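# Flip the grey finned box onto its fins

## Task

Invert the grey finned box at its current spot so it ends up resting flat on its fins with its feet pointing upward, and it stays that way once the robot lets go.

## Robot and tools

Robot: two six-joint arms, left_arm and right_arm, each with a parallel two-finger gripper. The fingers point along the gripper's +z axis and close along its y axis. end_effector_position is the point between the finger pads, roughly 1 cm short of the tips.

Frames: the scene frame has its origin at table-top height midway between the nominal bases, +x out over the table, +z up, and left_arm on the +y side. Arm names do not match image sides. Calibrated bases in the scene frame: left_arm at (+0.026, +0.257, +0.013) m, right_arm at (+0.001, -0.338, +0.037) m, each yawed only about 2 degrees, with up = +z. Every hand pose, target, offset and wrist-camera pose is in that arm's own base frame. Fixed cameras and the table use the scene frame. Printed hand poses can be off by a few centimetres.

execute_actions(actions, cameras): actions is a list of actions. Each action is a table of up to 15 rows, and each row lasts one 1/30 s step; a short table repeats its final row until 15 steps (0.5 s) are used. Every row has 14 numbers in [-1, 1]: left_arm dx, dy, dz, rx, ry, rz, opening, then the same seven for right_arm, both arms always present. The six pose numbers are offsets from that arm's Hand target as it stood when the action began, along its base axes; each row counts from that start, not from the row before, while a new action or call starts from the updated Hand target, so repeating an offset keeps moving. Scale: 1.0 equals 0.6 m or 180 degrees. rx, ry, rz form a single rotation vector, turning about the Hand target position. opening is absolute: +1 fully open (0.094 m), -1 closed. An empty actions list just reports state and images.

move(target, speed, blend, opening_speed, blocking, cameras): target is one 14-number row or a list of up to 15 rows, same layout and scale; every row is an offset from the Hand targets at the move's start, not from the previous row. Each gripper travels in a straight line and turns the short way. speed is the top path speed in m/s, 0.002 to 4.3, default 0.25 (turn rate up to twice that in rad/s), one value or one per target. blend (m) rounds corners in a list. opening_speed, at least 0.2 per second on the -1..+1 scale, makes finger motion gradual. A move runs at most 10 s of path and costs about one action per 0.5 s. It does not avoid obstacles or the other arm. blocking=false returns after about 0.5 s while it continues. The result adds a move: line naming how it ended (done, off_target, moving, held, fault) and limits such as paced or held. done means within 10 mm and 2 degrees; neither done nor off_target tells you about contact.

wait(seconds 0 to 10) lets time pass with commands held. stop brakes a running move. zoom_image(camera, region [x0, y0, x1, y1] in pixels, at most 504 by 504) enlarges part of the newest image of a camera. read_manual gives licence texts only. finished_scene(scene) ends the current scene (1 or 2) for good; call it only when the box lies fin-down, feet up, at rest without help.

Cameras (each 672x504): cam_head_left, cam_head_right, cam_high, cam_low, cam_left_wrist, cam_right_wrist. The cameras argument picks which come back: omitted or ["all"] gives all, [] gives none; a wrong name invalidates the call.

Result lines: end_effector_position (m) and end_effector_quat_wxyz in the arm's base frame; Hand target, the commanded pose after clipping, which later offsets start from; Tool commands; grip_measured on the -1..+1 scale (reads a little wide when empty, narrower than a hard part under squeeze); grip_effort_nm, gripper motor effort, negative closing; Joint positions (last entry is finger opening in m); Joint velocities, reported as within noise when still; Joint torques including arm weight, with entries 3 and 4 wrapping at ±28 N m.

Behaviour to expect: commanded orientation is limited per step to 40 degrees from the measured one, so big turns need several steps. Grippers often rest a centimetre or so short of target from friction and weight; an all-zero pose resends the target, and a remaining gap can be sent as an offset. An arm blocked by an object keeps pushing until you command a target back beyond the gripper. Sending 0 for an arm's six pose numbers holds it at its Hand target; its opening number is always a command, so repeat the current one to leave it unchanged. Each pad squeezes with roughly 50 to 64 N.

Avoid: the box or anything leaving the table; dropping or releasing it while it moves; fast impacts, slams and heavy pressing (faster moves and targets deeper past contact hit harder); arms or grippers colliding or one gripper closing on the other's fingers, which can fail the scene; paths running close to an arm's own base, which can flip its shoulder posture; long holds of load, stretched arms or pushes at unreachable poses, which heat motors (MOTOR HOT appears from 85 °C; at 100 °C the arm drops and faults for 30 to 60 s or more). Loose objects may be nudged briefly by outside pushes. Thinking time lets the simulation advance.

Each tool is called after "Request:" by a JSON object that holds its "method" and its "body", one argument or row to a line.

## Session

Request:
{"method": "execute_actions", "body": {
  "actions": []
}}

Scene clock: 0.00 s.
left_arm: end_effector_position=(+0.7469, +0.0627, +0.1858) grip_measured=+1.000 grip_effort_nm=n/a end_effector_quat_wxyz=(+0.600, +0.118, +0.783, +0.112) | right_arm: end_effector_position=(+0.2461, -0.0955, +0.3388) grip_measured=+1.000 grip_effort_nm=n/a end_effector_quat_wxyz=(+0.392, +0.340, +0.834, -0.188)
Joint positions: left_arm=[0.099 1.879 1.257 0.363 0.062 0.35 0.094] | right_arm=[0.029 0.581 0.868 -1.173 0.637 0.571 0.094]
Joint velocities: within noise
Joint torques (N m): no reading
Heat: left arm: hottest elbow 34 °C; right arm: hottest elbow 33 °C.
Hand target: left_arm +0.7532, +0.0634, +0.1927; +0.607, +0.117, +0.778, +0.114 | right_arm +0.2481, -0.0955, +0.3525; +0.404, +0.343, +0.828, -0.182
Tool commands: left_gripper/opening=+1.0 right_gripper/opening=+1.0

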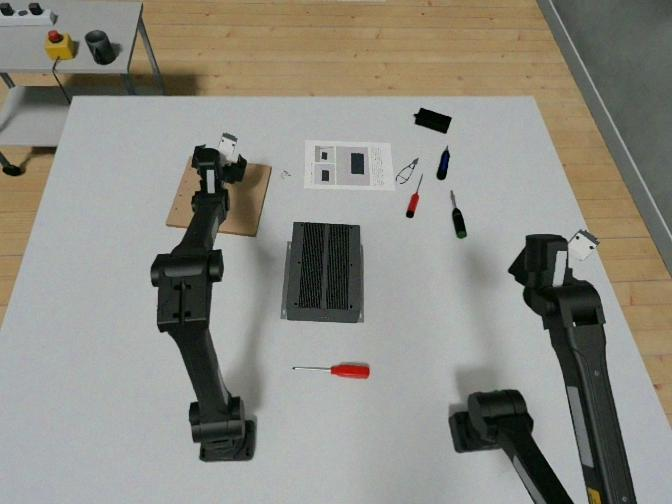

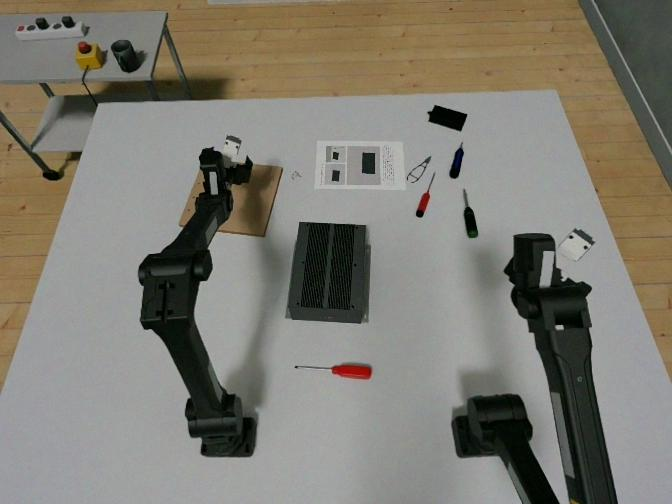

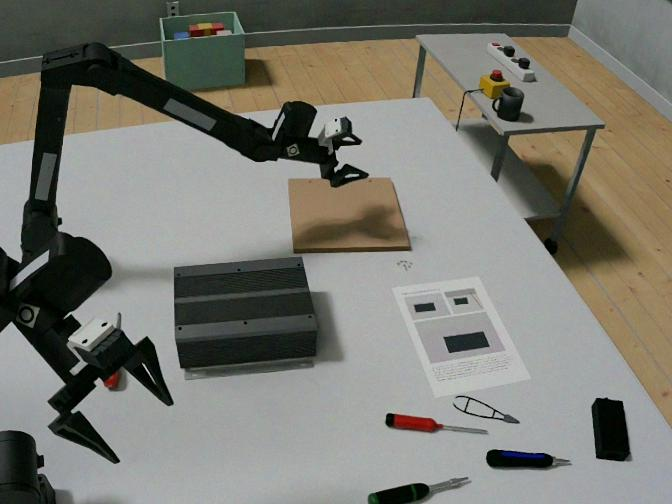

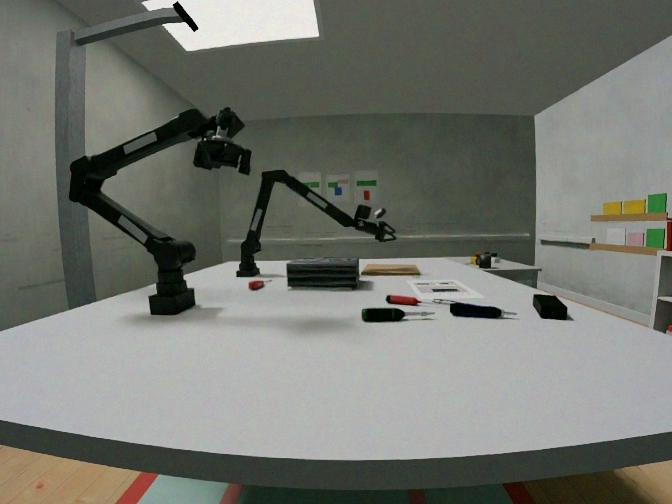

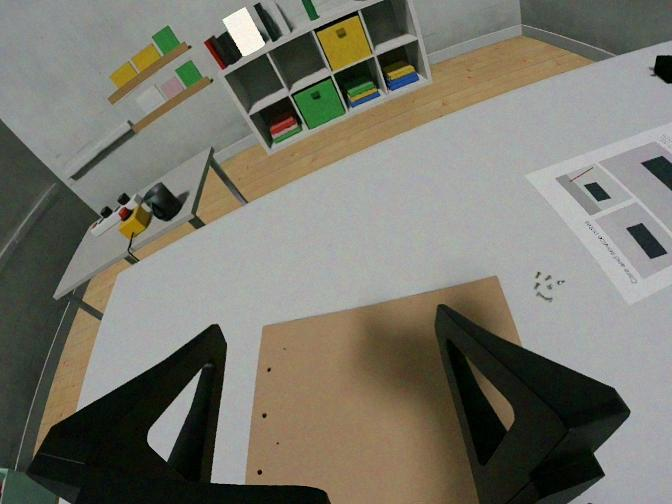

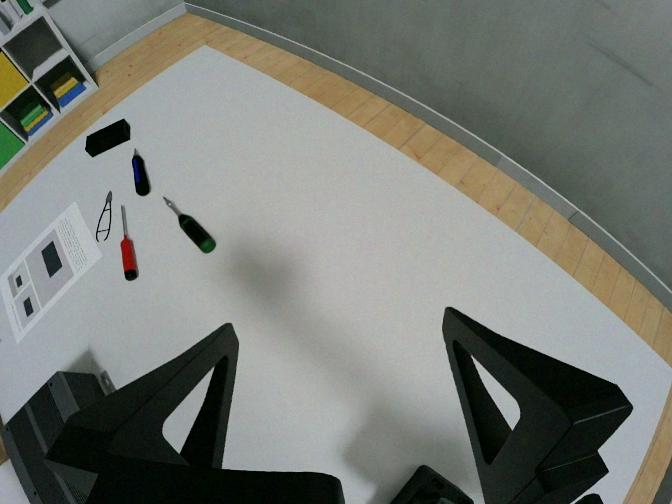

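Request:
{"method": "move", "body": {
  "target": [-0.588,-0.156,0.095,-0.079,0.418,0.081,-1,0.253,0.293,-0.17,0.123,0.273,0.232,-1],
  "cameras": [],
  "speed": 0.35
}}

Request:
{"method": "move", "body": {
  "target": [
    [-0.067,0.05,-0.1,-0.306,0,0,-1,-0.047,0.0,-0.15,0.306,0,0,-1],
    [-0.067,-0.033,-0.342,-0.306,0,0,-1,-0.047,0.117,-0.394,0.306,0,0,-1]
  ],
  "cameras": ["cam_head_left","cam_left_wrist","cam_right_wrist"]
}}

Scene clock: 19.03 s.
left_arm: end_effector_position=(+0.3912, -0.0253, +0.2290) grip_measured=-0.988 grip_effort_nm=-0.603 end_effector_quat_wxyz=(-0.023, +0.001, +1.000, +0.002) | right_arm: end_effector_position=(+0.3893, +0.0726, +0.2343) grip_measured=-0.986 grip_effort_nm=-0.774 end_effector_quat_wxyz=(-0.016, +0.012, +1.000, -0.005)
Joint positions: left_arm=[-0.064 1.398 1.291 -1.51 0 -0.062 0.001] | right_arm=[0.187 1.398 1.306 -1.511 0.003 0.21 0.001]
Joint velocities: within noise
Joint torques (N m): left_arm=[-1.55 -10.4 12.25 0.21 0.17 -0.33] | right_arm=[0.26 -9.23 11.32 0.42 -0.11 -0.18]
Heat: left arm: hottest elbow 38 °C; right arm: hottest elbow 36 °C.
Hand target: left_arm +0.4004, -0.0301, +0.2497; +0.000, -0.001, +1.000, -0.001 | right_arm +0.3998, +0.0805, +0.2503; +0.000, +0.000, +1.000, +0.000
Off the commanded pose: left_arm 0.023 m, 3 deg | right_arm 0.021 m, 2 deg.
move: off_target (left_arm, right_arm)
No camera images: "cameras" was empty.

Scene clock: 22.83 s.
left_arm: end_effector_position=(+0.3604, -0.0469, +0.0504) grip_measured=-0.988 grip_effort_nm=-0.598 end_effector_quat_wxyz=(+0.007, +0.004, +0.887, -0.461) | right_arm: end_effector_position=(+0.3734, +0.1453, +0.0158) grip_measured=-0.986 grip_effort_nm=-0.769 end_effector_quat_wxyz=(+0.003, +0.003, +0.886, +0.463)
Joint positions: left_arm=[0.257 1.691 0.871 -1.084 0.918 0.431 0.001] | right_arm=[0.013 1.714 0.778 -0.601 -0.962 0.036 0.001]
Joint velocities: within noise
Joint torques (N m): left_arm=[-1.49 -8.88 5.65 0.46 0.7 -0.26] | right_arm=[0.26 -10.17 4.33 1.05 -0.59 0.01]
Heat: left arm: hottest elbow 38 °C; right arm: hottest elbow 36 °C.
Hand target: left_arm +0.3602, -0.0500, +0.0444; -0.001, -0.001, +0.886, -0.463 | right_arm +0.3716, +0.1507, +0.0140; +0.000, +0.000, +0.887, +0.462
Off the commanded pose: left_arm 0.007 m, 1 deg | right_arm 0.006 m, 1 deg.
move: done
Images, in order (width x height): cam_head_left 672x504, cam_left_wrist 672x504, cam_right_wrist 672x504.

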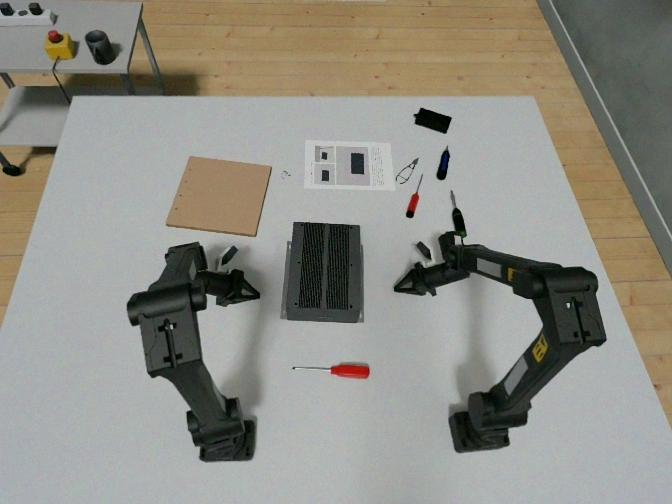

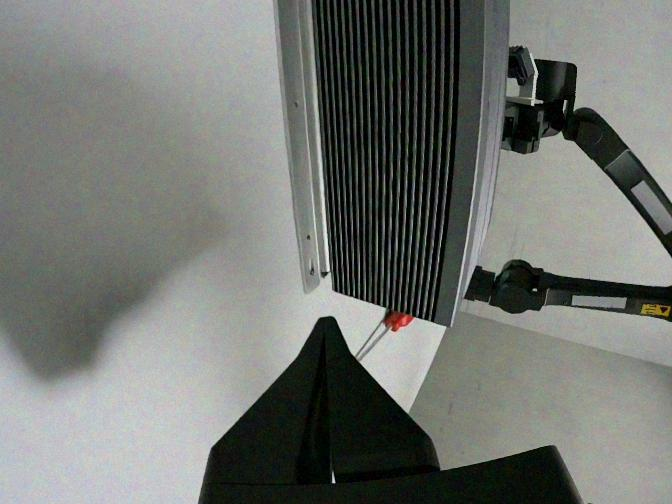

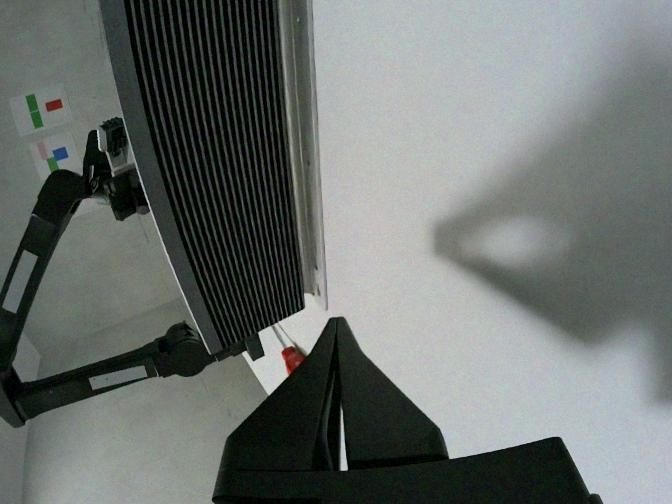

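Request:
{"method": "move", "body": {
  "target": [
    [0.005,-0.08,-0.012,0,0,0,-1,-0.03,0.14,0,0,0,0,-1],
    [0.007,-0.25,-0.01,0,0,0,-1,-0.03,0.324,0,0,0,0,-1],
    [0.085,-0.26,0.305,0,0,0,-1,0.053,0.334,0.295,0,0,0,-1],
    [0.21,-0.26,0.405,0,0,0,-1,0.178,0.334,0.4,0,0,0,-1],
    [0.315,-0.26,0.405,0,0,0,-1,0.283,0.334,0.41,0,0,0,-1],
    [0.385,-0.255,0.365,0,0,0,-1,0.353,0.329,0.37,0,0,0,-1],
    [0.46,-0.255,0.34,0,0,0,-1,0.428,0.329,0.345,0,0,0,-1]
  ],
  "speed": [0.12,0.09,0.1,0.1,0.1,0.1,0.08],
  "blend": [0,0,0.03,0.03,0.02,0.02,0]
}}

Scene clock: 42.90 s.
left_arm: end_effector_position=(+0.6241, -0.2051, +0.2476) grip_measured=-0.989 grip_effort_nm=-0.584 end_effector_quat_wxyz=(-0.008, -0.006, +0.886, -0.464) | right_arm: end_effector_position=(+0.6277, +0.3386, +0.2130) grip_measured=-0.986 grip_effort_nm=-0.764 end_effector_quat_wxyz=(-0.003, +0.010, +0.888, +0.460)
Joint positions: left_arm=[-0.101 1.992 1.915 -1.365 0.958 -0.182 0.001] | right_arm=[0.307 2.03 1.874 -1.004 -0.889 0.528 0.001]
Joint velocities: within noise
Joint torques (N m): left_arm=[-0.38 -16.91 12.6 0.47 0.58 0.01] | right_arm=[0.21 -19.55 10.21 0.88 -0.6 -0.13]
Heat: left arm: hottest elbow 39 °C; right arm: hottest elbow 39 °C.
Hand target: left_arm +0.6360, -0.2032, +0.2484; -0.001, -0.001, +0.886, -0.463 | right_arm +0.6284, +0.3481, +0.2210; +0.000, +0.000, +0.887, +0.462
Off the commanded pose: left_arm 0.012 m, 1 deg | right_arm 0.012 m, 1 deg.
move: off_target (left_arm, right_arm)

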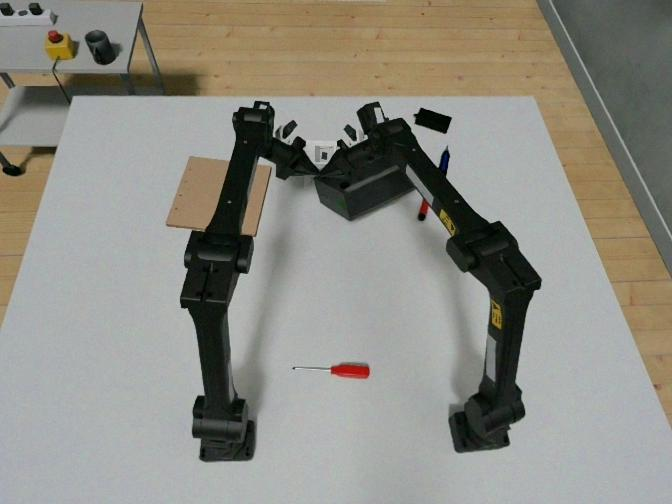

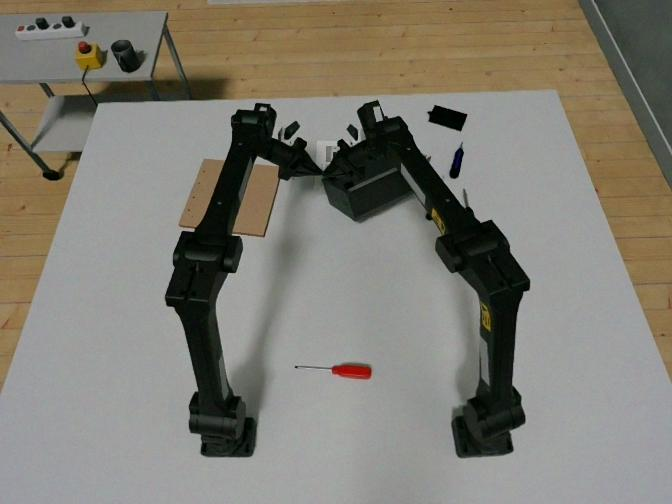

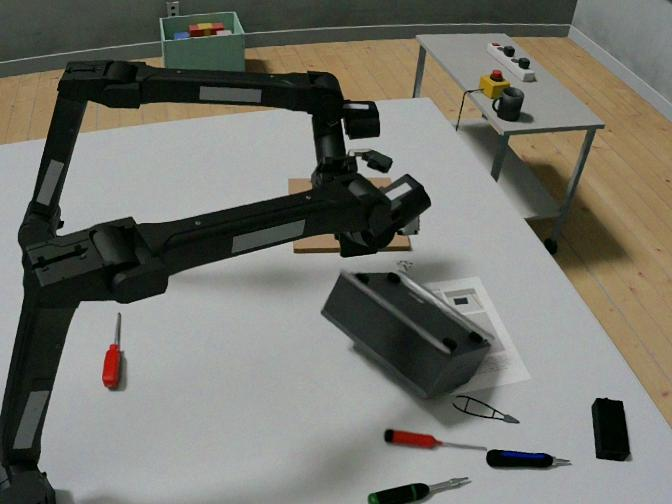

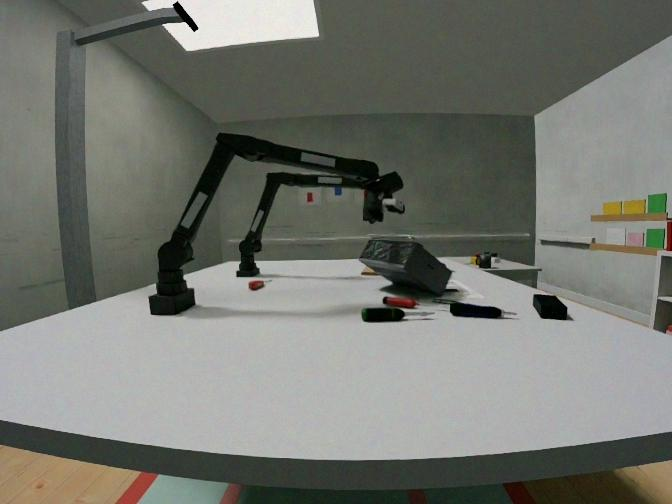

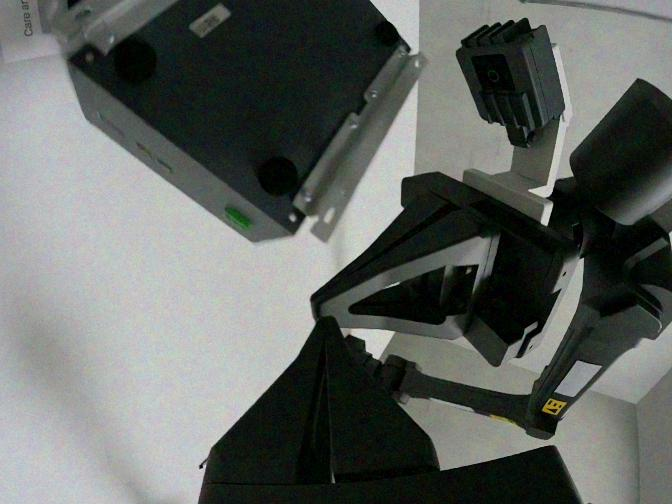

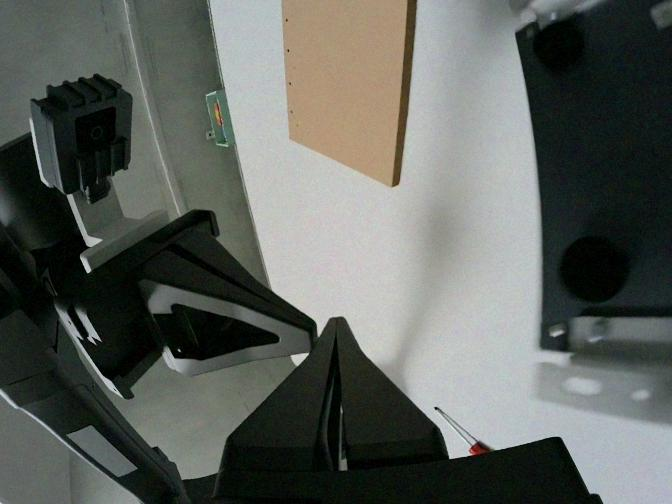

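Request:
{"method": "execute_actions", "body": {
  "actions": [],
  "cameras": ["cam_head_left","cam_low","cam_high"]
}}

Scene clock: 63.03 s.
left_arm: end_effector_position=(+0.6240, -0.2051, +0.2476) grip_measured=-0.989 grip_effort_nm=-0.589 end_effector_quat_wxyz=(-0.009, -0.006, +0.886, -0.464) | right_arm: end_effector_position=(+0.6277, +0.3386, +0.2130) grip_measured=-0.986 grip_effort_nm=-0.769 end_effector_quat_wxyz=(-0.003, +0.010, +0.888, +0.460)
Joint positions: left_arm=[-0.101 1.992 1.915 -1.366 0.958 -0.182 0.001] | right_arm=[0.307 2.03 1.874 -1.004 -0.889 0.528 0.001]
Joint velocities: within noise
Joint torques (N m): left_arm=[-0.21 -16.85 12.62 0.53 0.56 0.01] | right_arm=[0.62 -20.01 10.39 0.85 -0.65 -0.15]
Heat: left arm: hottest elbow 41 °C; right arm: hottest elbow 43 °C.
Hand target: left_arm +0.6360, -0.2032, +0.2484; -0.001, -0.001, +0.886, -0.463 | right_arm +0.6284, +0.3481, +0.2210; +0.000, +0.000, +0.887, +0.462
Tool commands: left_gripper/opening=-1.0 right_gripper/opening=-1.0
Off the commanded pose: left_arm 0.012 m, 1 deg | right_arm 0.012 m, 1 deg.
Images, in order (width x height): cam_head_left 672x504, cam_high 672x504, cam_low 672x504.

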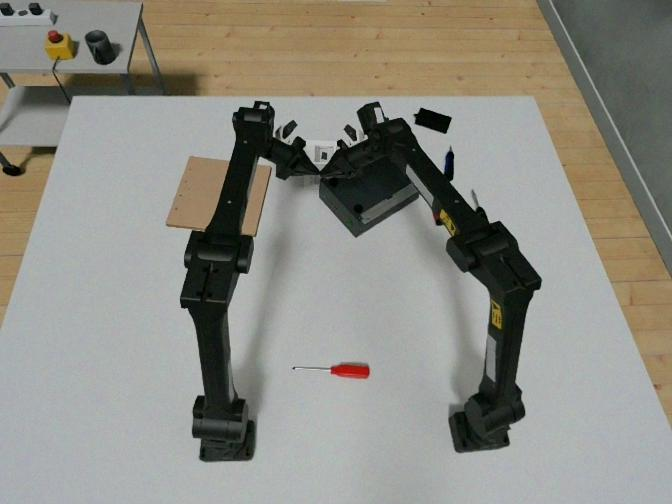

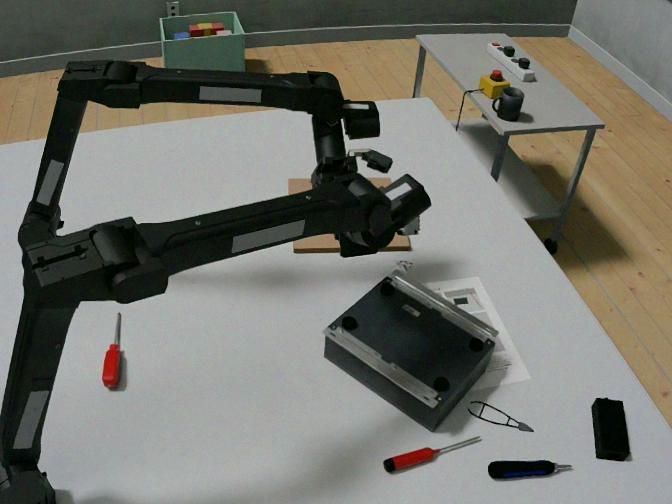

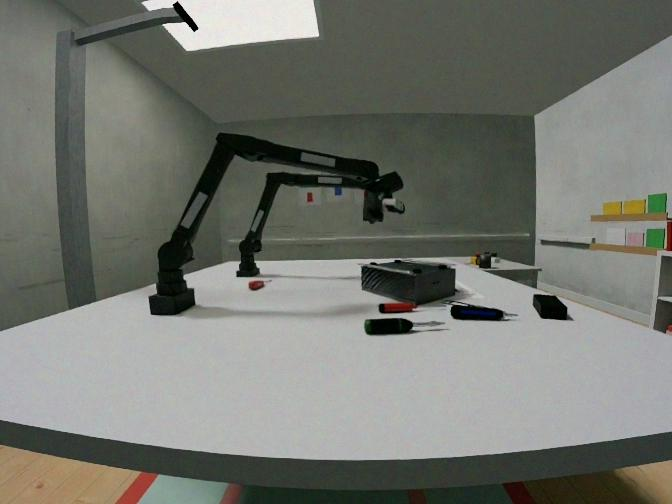

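Request:
{"method": "move", "body": {
  "target": [
    [0.05,0.15,0,0,0,0,-1,-0.02,-0.4,0,0,0,0,-1],
    [0.31,0.1,-0.05,0,0,0,-1,0.235,-0.5,0,0,0,0,-1],
    [0.313,-0.05,-0.15,0,0,0,-1,0.235,-0.5,-0.2,0,0,0,-1]
  ],
  "speed": 0.3,
  "blend": 0.03
}}

Scene clock: 81.60 s.
left_arm: end_effector_position=(+0.8143, -0.2368, +0.1627) grip_measured=-0.989 grip_effort_nm=-0.589 end_effector_quat_wxyz=(+0.063, -0.037, +0.873, -0.482) | right_arm: end_effector_position=(+0.7607, +0.0542, +0.0765) grip_measured=-0.986 grip_effort_nm=-0.759 end_effector_quat_wxyz=(+0.001, +0.027, +0.886, +0.463)
Joint positions: left_arm=[-0.117 2.674 2.884 -1.352 0.952 -0.425 0.001] | right_arm=[-0.114 2.648 2.644 -1.681 -0.958 -0.113 0.001]
Joint velocities: within noise
Joint torques (N m): left_arm=[-0.32 -23.77 12.83 1.89 0.56 -0.28] | right_arm=[-0.44 -26.17 11.12 0.21 -0.52 -0.19]
Heat: left arm: hottest elbow 43 °C; right arm: hottest elbow 45 °C.
Hand target: left_arm +0.8239, -0.2331, +0.1585; -0.001, -0.001, +0.886, -0.463 | right_arm +0.7695, +0.0480, +0.1010; +0.000, +0.000, +0.887, +0.462
Off the commanded pose: left_arm 0.011 m, 9 deg | right_arm 0.027 m, 3 deg.
elbow stopped short (left arm): the move would have taken joint 3 (elbow) straighter than the controller allows.
joint sent to its limit (right arm) — joint 4 (wrist pitch), lower limit. The joint targets are off in orientation, not in position.
move: off_target (left_arm, right_arm)

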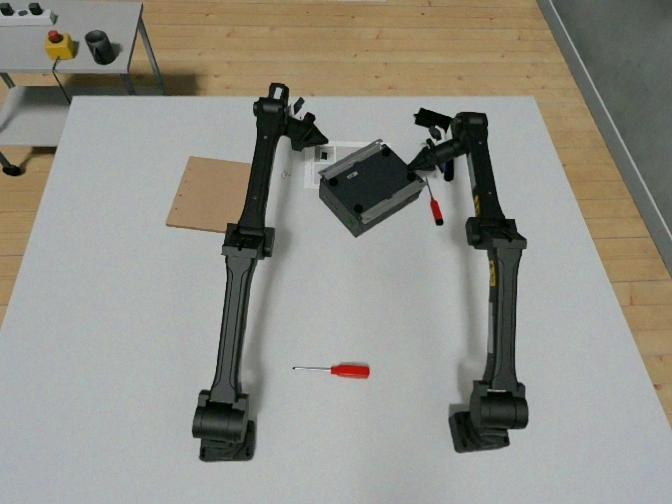

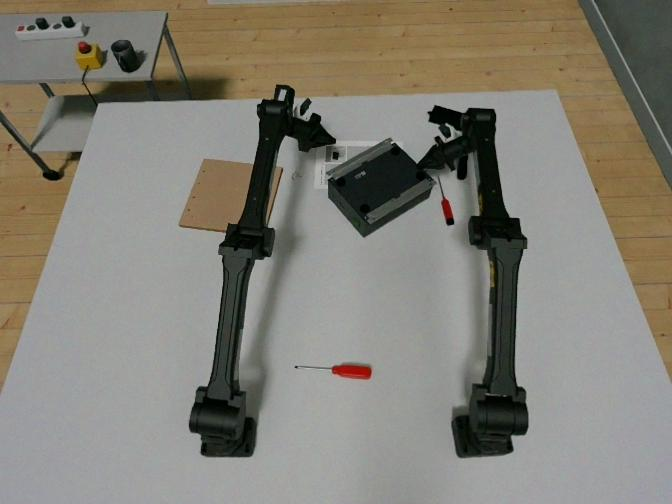

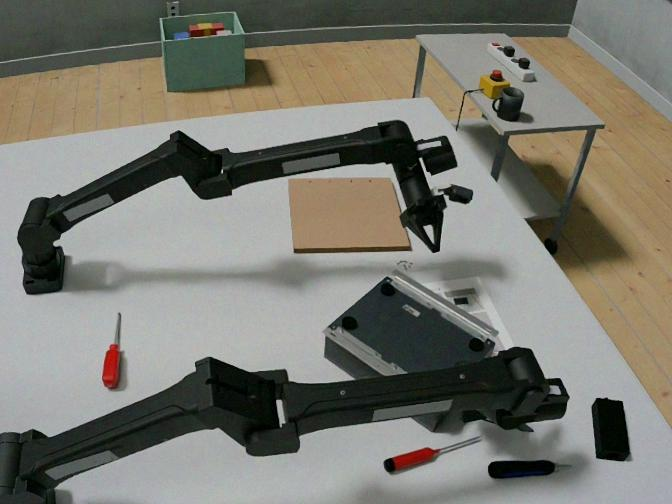

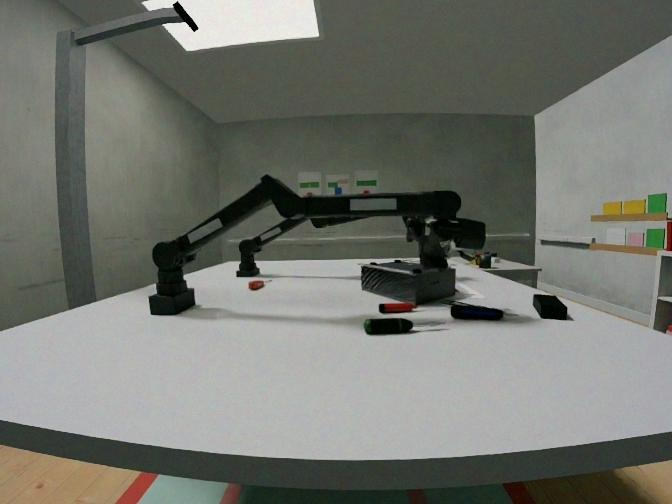

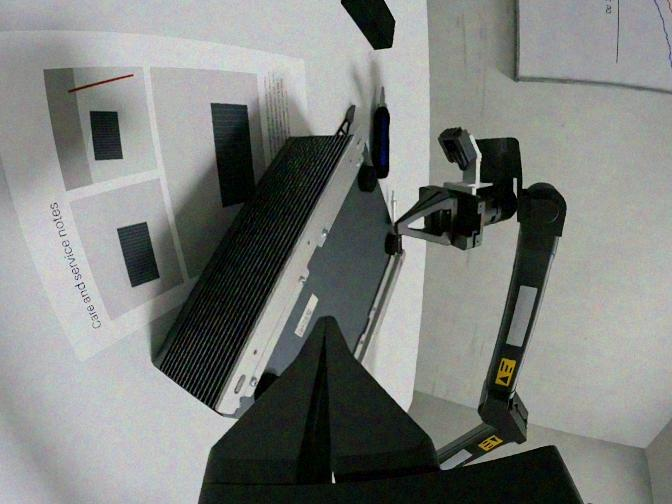

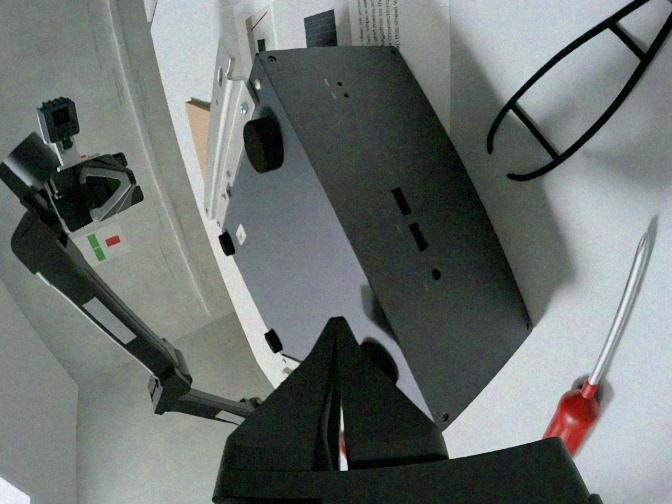

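Request:
{"method": "move", "body": {
  "target": [
    [-0.01,0.02,0,0,0,0,-1,0.0,-0.02,0.08,0,0,0,-1],
    [-0.01,0.02,-0.14,0,0,0,-1,0.02,-0.13,0.08,0,0,0,-1],
    [-0.02,-0.04,-0.165,0,0,0,-1,0.03,-0.13,-0.08,0,0,0,-1]
  ],
  "speed": 0.2
}}

Scene clock: 90.47 s.
left_arm: end_effector_position=(+0.8054, -0.2557, +0.0681) grip_measured=-0.989 grip_effort_nm=-0.589 end_effector_quat_wxyz=(+0.025, -0.016, +0.882, -0.470) | right_arm: end_effector_position=(+0.7785, -0.0348, +0.0295) grip_measured=-0.986 grip_effort_nm=-0.764 end_effector_quat_wxyz=(+0.045, +0.053, +0.887, +0.456)
Joint positions: left_arm=[-0.141 2.791 2.89 -1.364 0.946 -0.335 0.001] | right_arm=[-0.224 2.793 2.812 -1.681 -0.949 -0.152 0.001]
Joint velocities: within noise
Joint torques (N m): left_arm=[-0.91 -24 12.36 1.81 0.48 -0.25] | right_arm=[-0.32 -27.22 11.17 0.12 -0.53 -0.2]
Heat: left arm: hottest elbow 45 °C; right arm: hottest elbow 46 °C.
Hand target: left_arm +0.8119, -0.2570, +0.0594; -0.001, -0.001, +0.886, -0.463 | right_arm +0.7874, -0.0299, +0.0530; +0.000, +0.000, +0.887, +0.462
Off the commanded pose: left_arm 0.011 m, 4 deg | right_arm 0.026 m, 8 deg.
elbow stopped short (left arm): the move would have taken joint 3 (elbow) straighter than the controller allows.
joint sent to its limit (right arm) — joint 4 (wrist pitch), lower limit. The joint targets are off in orientation, not in position.
move: off_target (left_arm, right_arm)

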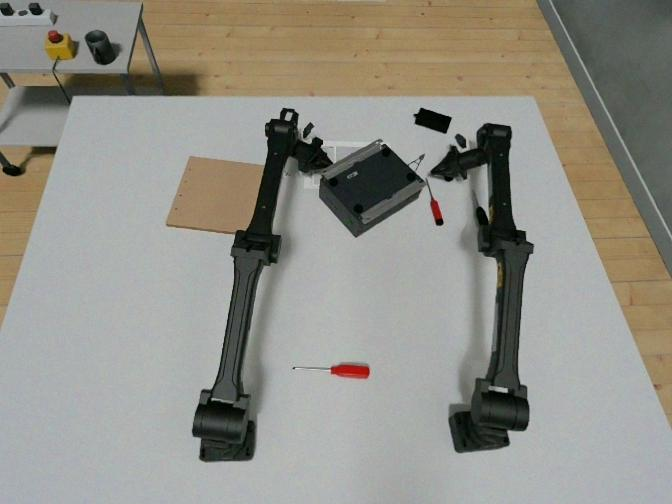

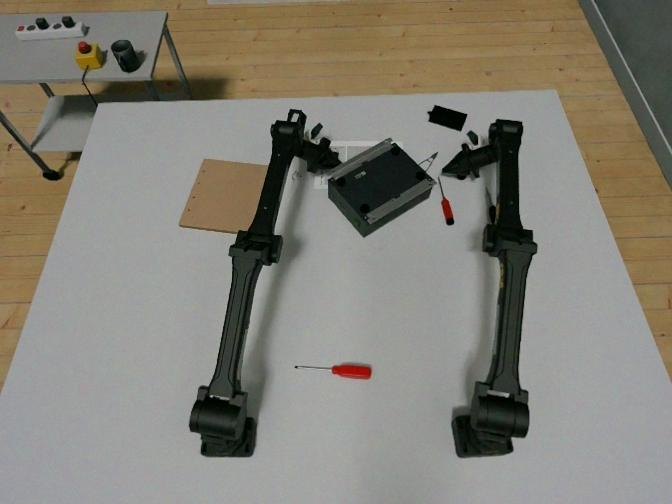

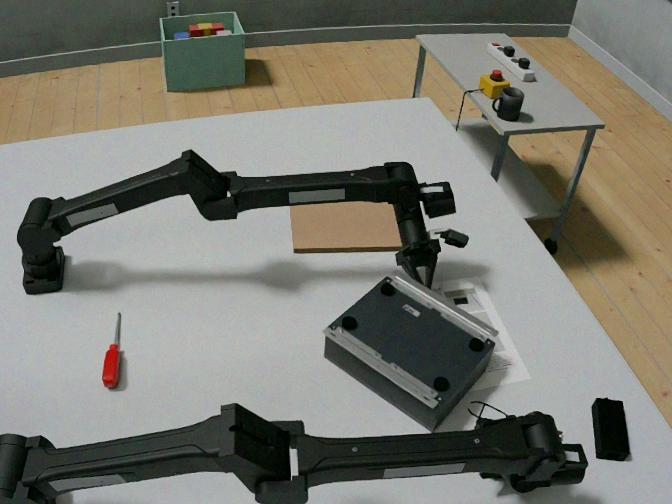

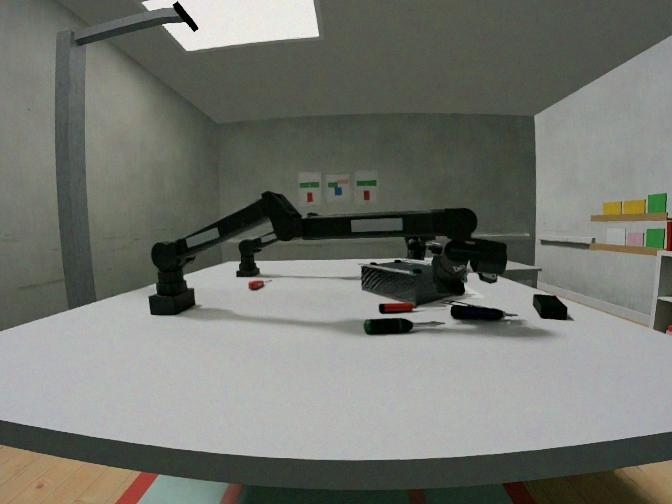

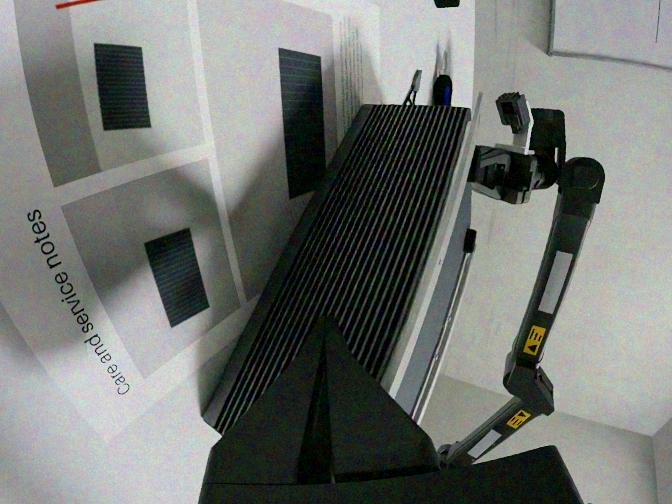

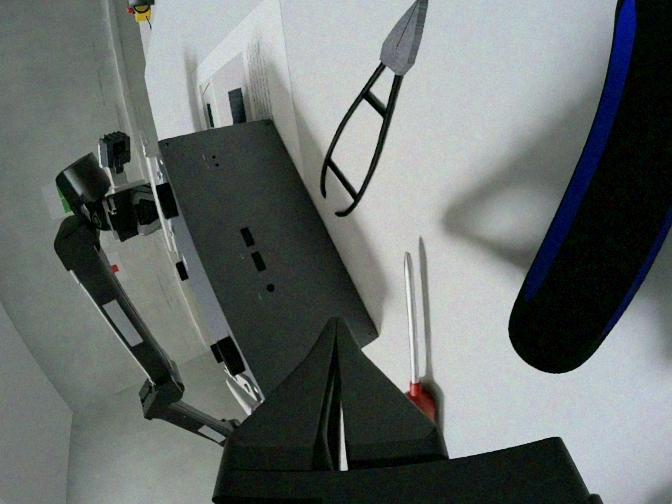

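Request:
{"method": "move", "body": {
  "target": [
    [-0.12,-0.05,0,0,0,0,-1,-0.02,0.1,0.02,0,0,0,-1],
    [-0.3,-0.05,0,0,0,0,-1,-0.05,0.2,0.02,0,0,0,-1]
  ],
  "speed": 0.09
}}

Scene clock: 100.77 s.
left_arm: end_effector_position=(+0.6460, -0.2541, +0.0476) grip_measured=-0.989 grip_effort_nm=-0.593 end_effector_quat_wxyz=(+0.008, -0.021, +0.889, -0.457) | right_arm: end_effector_position=(+0.7611, +0.0542, +0.0537) grip_measured=-0.986 grip_effort_nm=-0.759 end_effector_quat_wxyz=(+0.010, +0.016, +0.888, +0.459)
Joint positions: left_arm=[-0.176 2.18 1.679 -0.778 0.918 -0.367 0.001] | right_arm=[-0.113 2.642 2.576 -1.606 -0.95 -0.129 0.001]
Joint velocities: within noise
Joint torques (N m): left_arm=[-4.89 -22.12 7.58 1.39 1.03 -0.25] | right_arm=[2.84 -26.81 6.99 0.31 -0.94 0.02]
Heat: left arm: hottest elbow 46 °C; right arm: hottest elbow 46 °C.
Hand target: left_arm +0.6320, -0.2870, +0.0595; -0.001, -0.001, +0.886, -0.463 | right_arm +0.7575, +0.0900, +0.0652; +0.000, +0.000, +0.887, +0.462
Off the commanded pose: left_arm 0.038 m, 3 deg | right_arm 0.038 m, 2 deg.
move: off_target (left_arm, right_arm)

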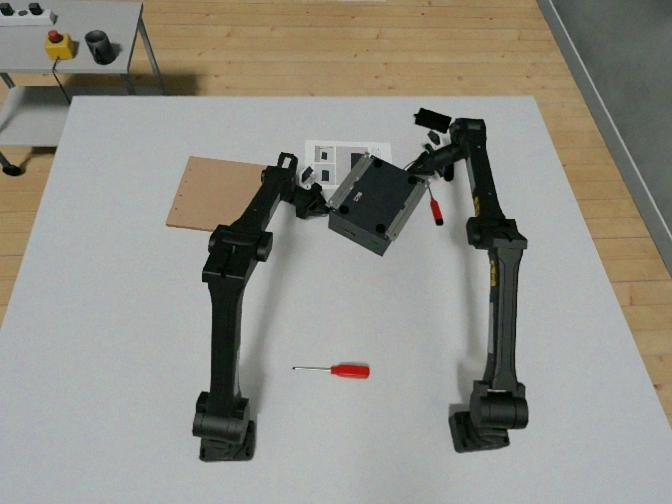

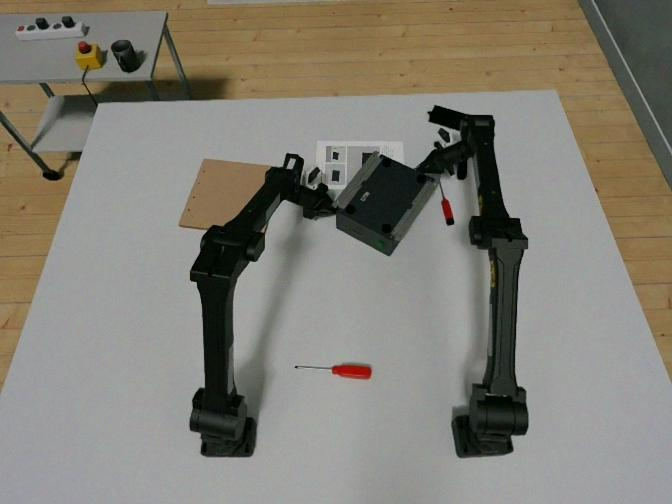

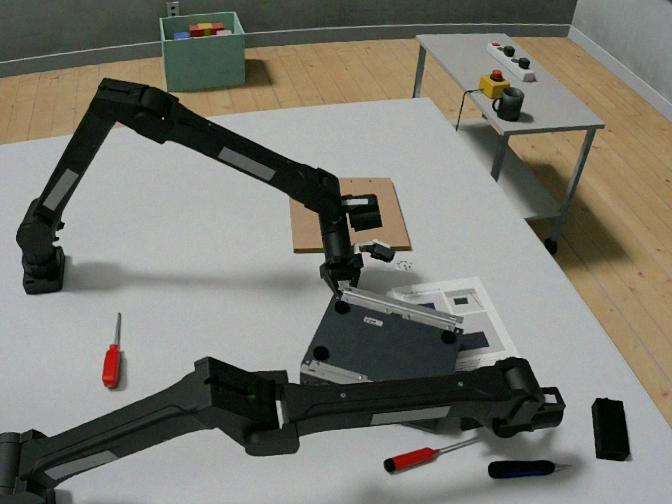

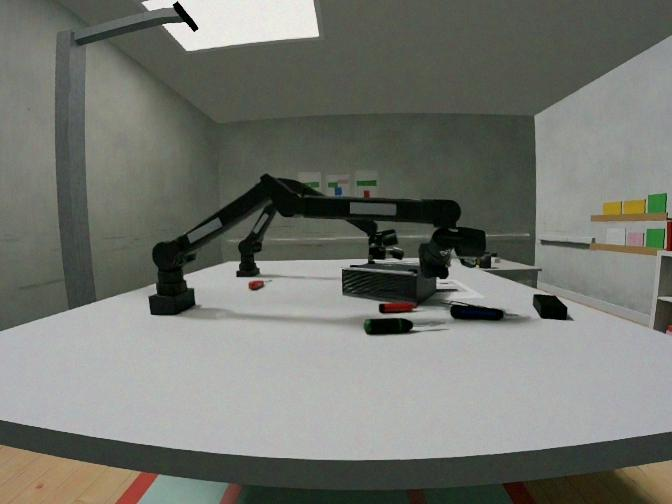

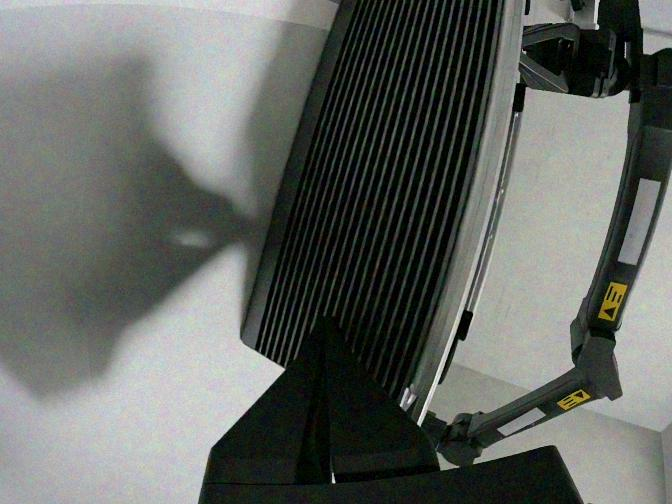

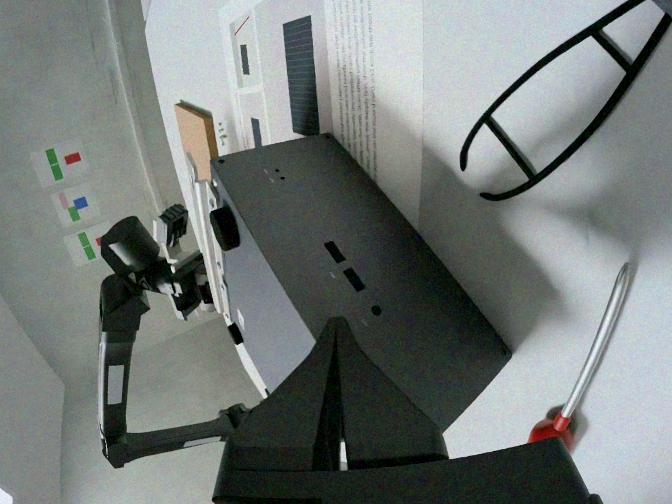

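Request:
{"method": "move", "body": {
  "target": [
    [0,0,0,0,0,0,-1,0.0,-0.13,0.0,0,0,0,-1],
    [0,0,0,0,0,0,-1,0.05,-0.12,0.0,0,0,0,-1],
    [0,0,0,0,0,0,-1,0.05,0.2,0,0,0,0,-1]
  ],
  "speed": 0.12
}}

Request:
{"method": "zoom_image", "body": {
  "camera": "cam_right_wrist",
  "region": [100, 0, 600, 504]
}}

Scene clock: 113.03 s.
left_arm: end_effector_position=(+0.6417, -0.2632, +0.0491) grip_measured=-0.989 grip_effort_nm=-0.589 end_effector_quat_wxyz=(+0.005, -0.015, +0.889, -0.458) | right_arm: end_effector_position=(+0.7909, +0.1613, +0.0664) grip_measured=-0.986 grip_effort_nm=-0.764 end_effector_quat_wxyz=(+0.003, +0.026, +0.887, +0.461)
Joint positions: left_arm=[-0.19 2.176 1.676 -0.777 0.919 -0.369 0.001] | right_arm=[0.027 2.764 2.847 -1.565 -0.955 0.132 0.001]
Joint velocities: within noise
Joint torques (N m): left_arm=[-3.9 -21.71 7.84 1.35 0.98 -0.25] | right_arm=[4.07 -26.23 7.58 2 -0.7 0.02]
Heat: left arm: hottest elbow 45 °C; right arm: hottest elbow 45 °C.
Hand target: left_arm +0.6319, -0.2872, +0.0596; -0.001, +0.000, +0.886, -0.463 | right_arm +0.7875, +0.2101, +0.0650; +0.000, +0.000, +0.887, +0.462
Off the commanded pose: left_arm 0.028 m, 2 deg | right_arm 0.049 m, 3 deg.
move: off_target (left_arm, right_arm)

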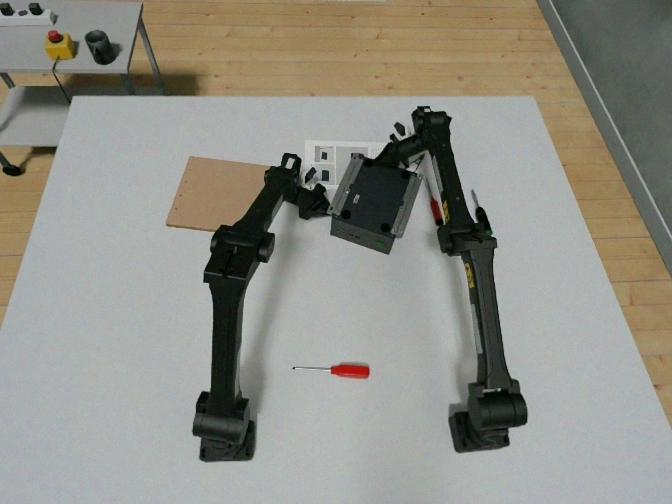

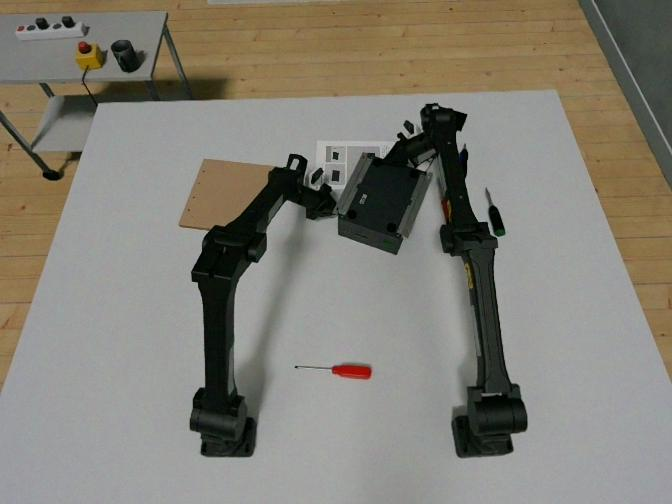

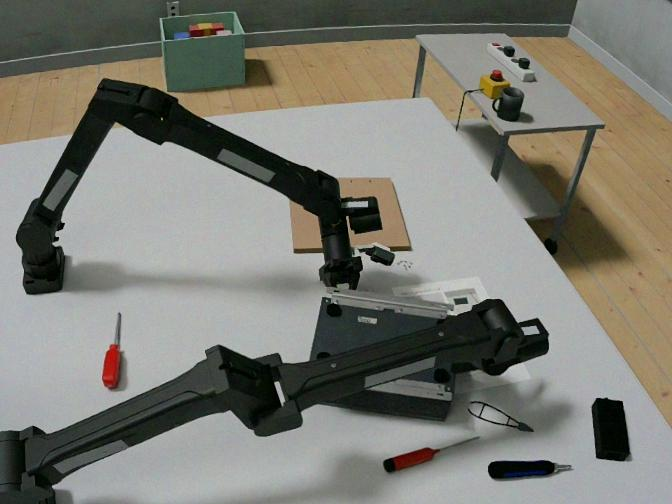

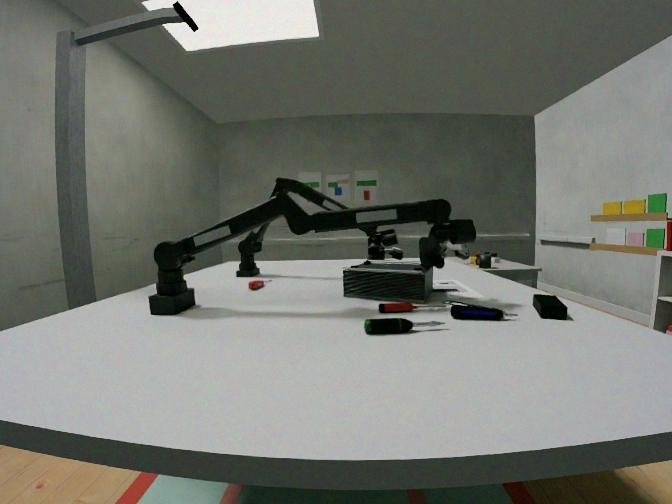

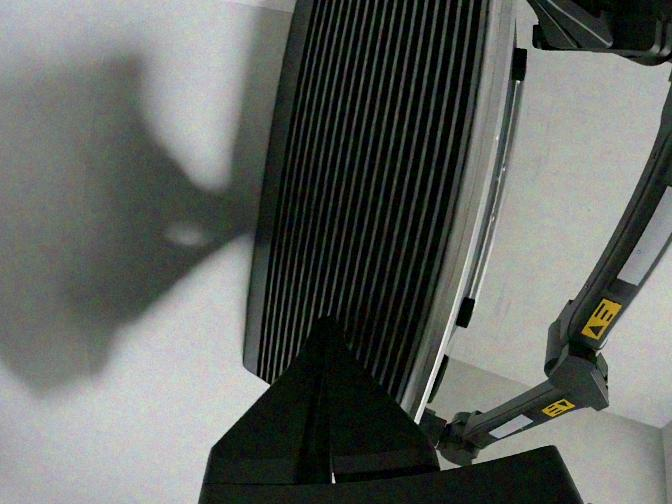

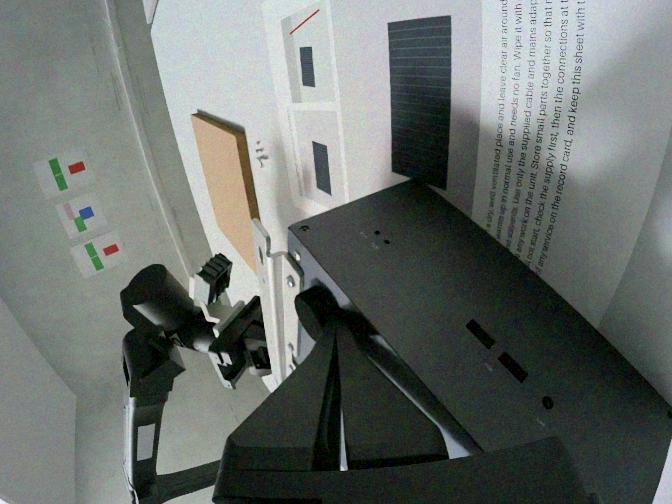

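Scaled by 1.000.

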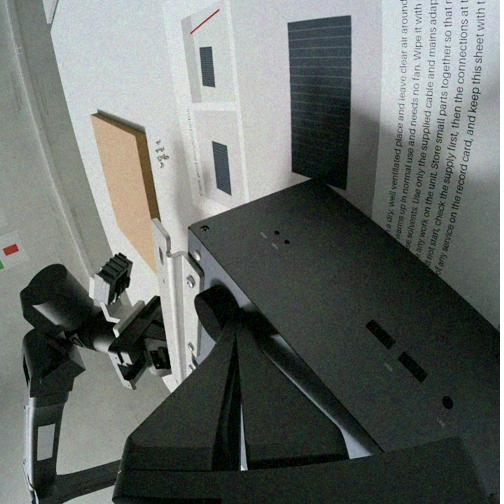

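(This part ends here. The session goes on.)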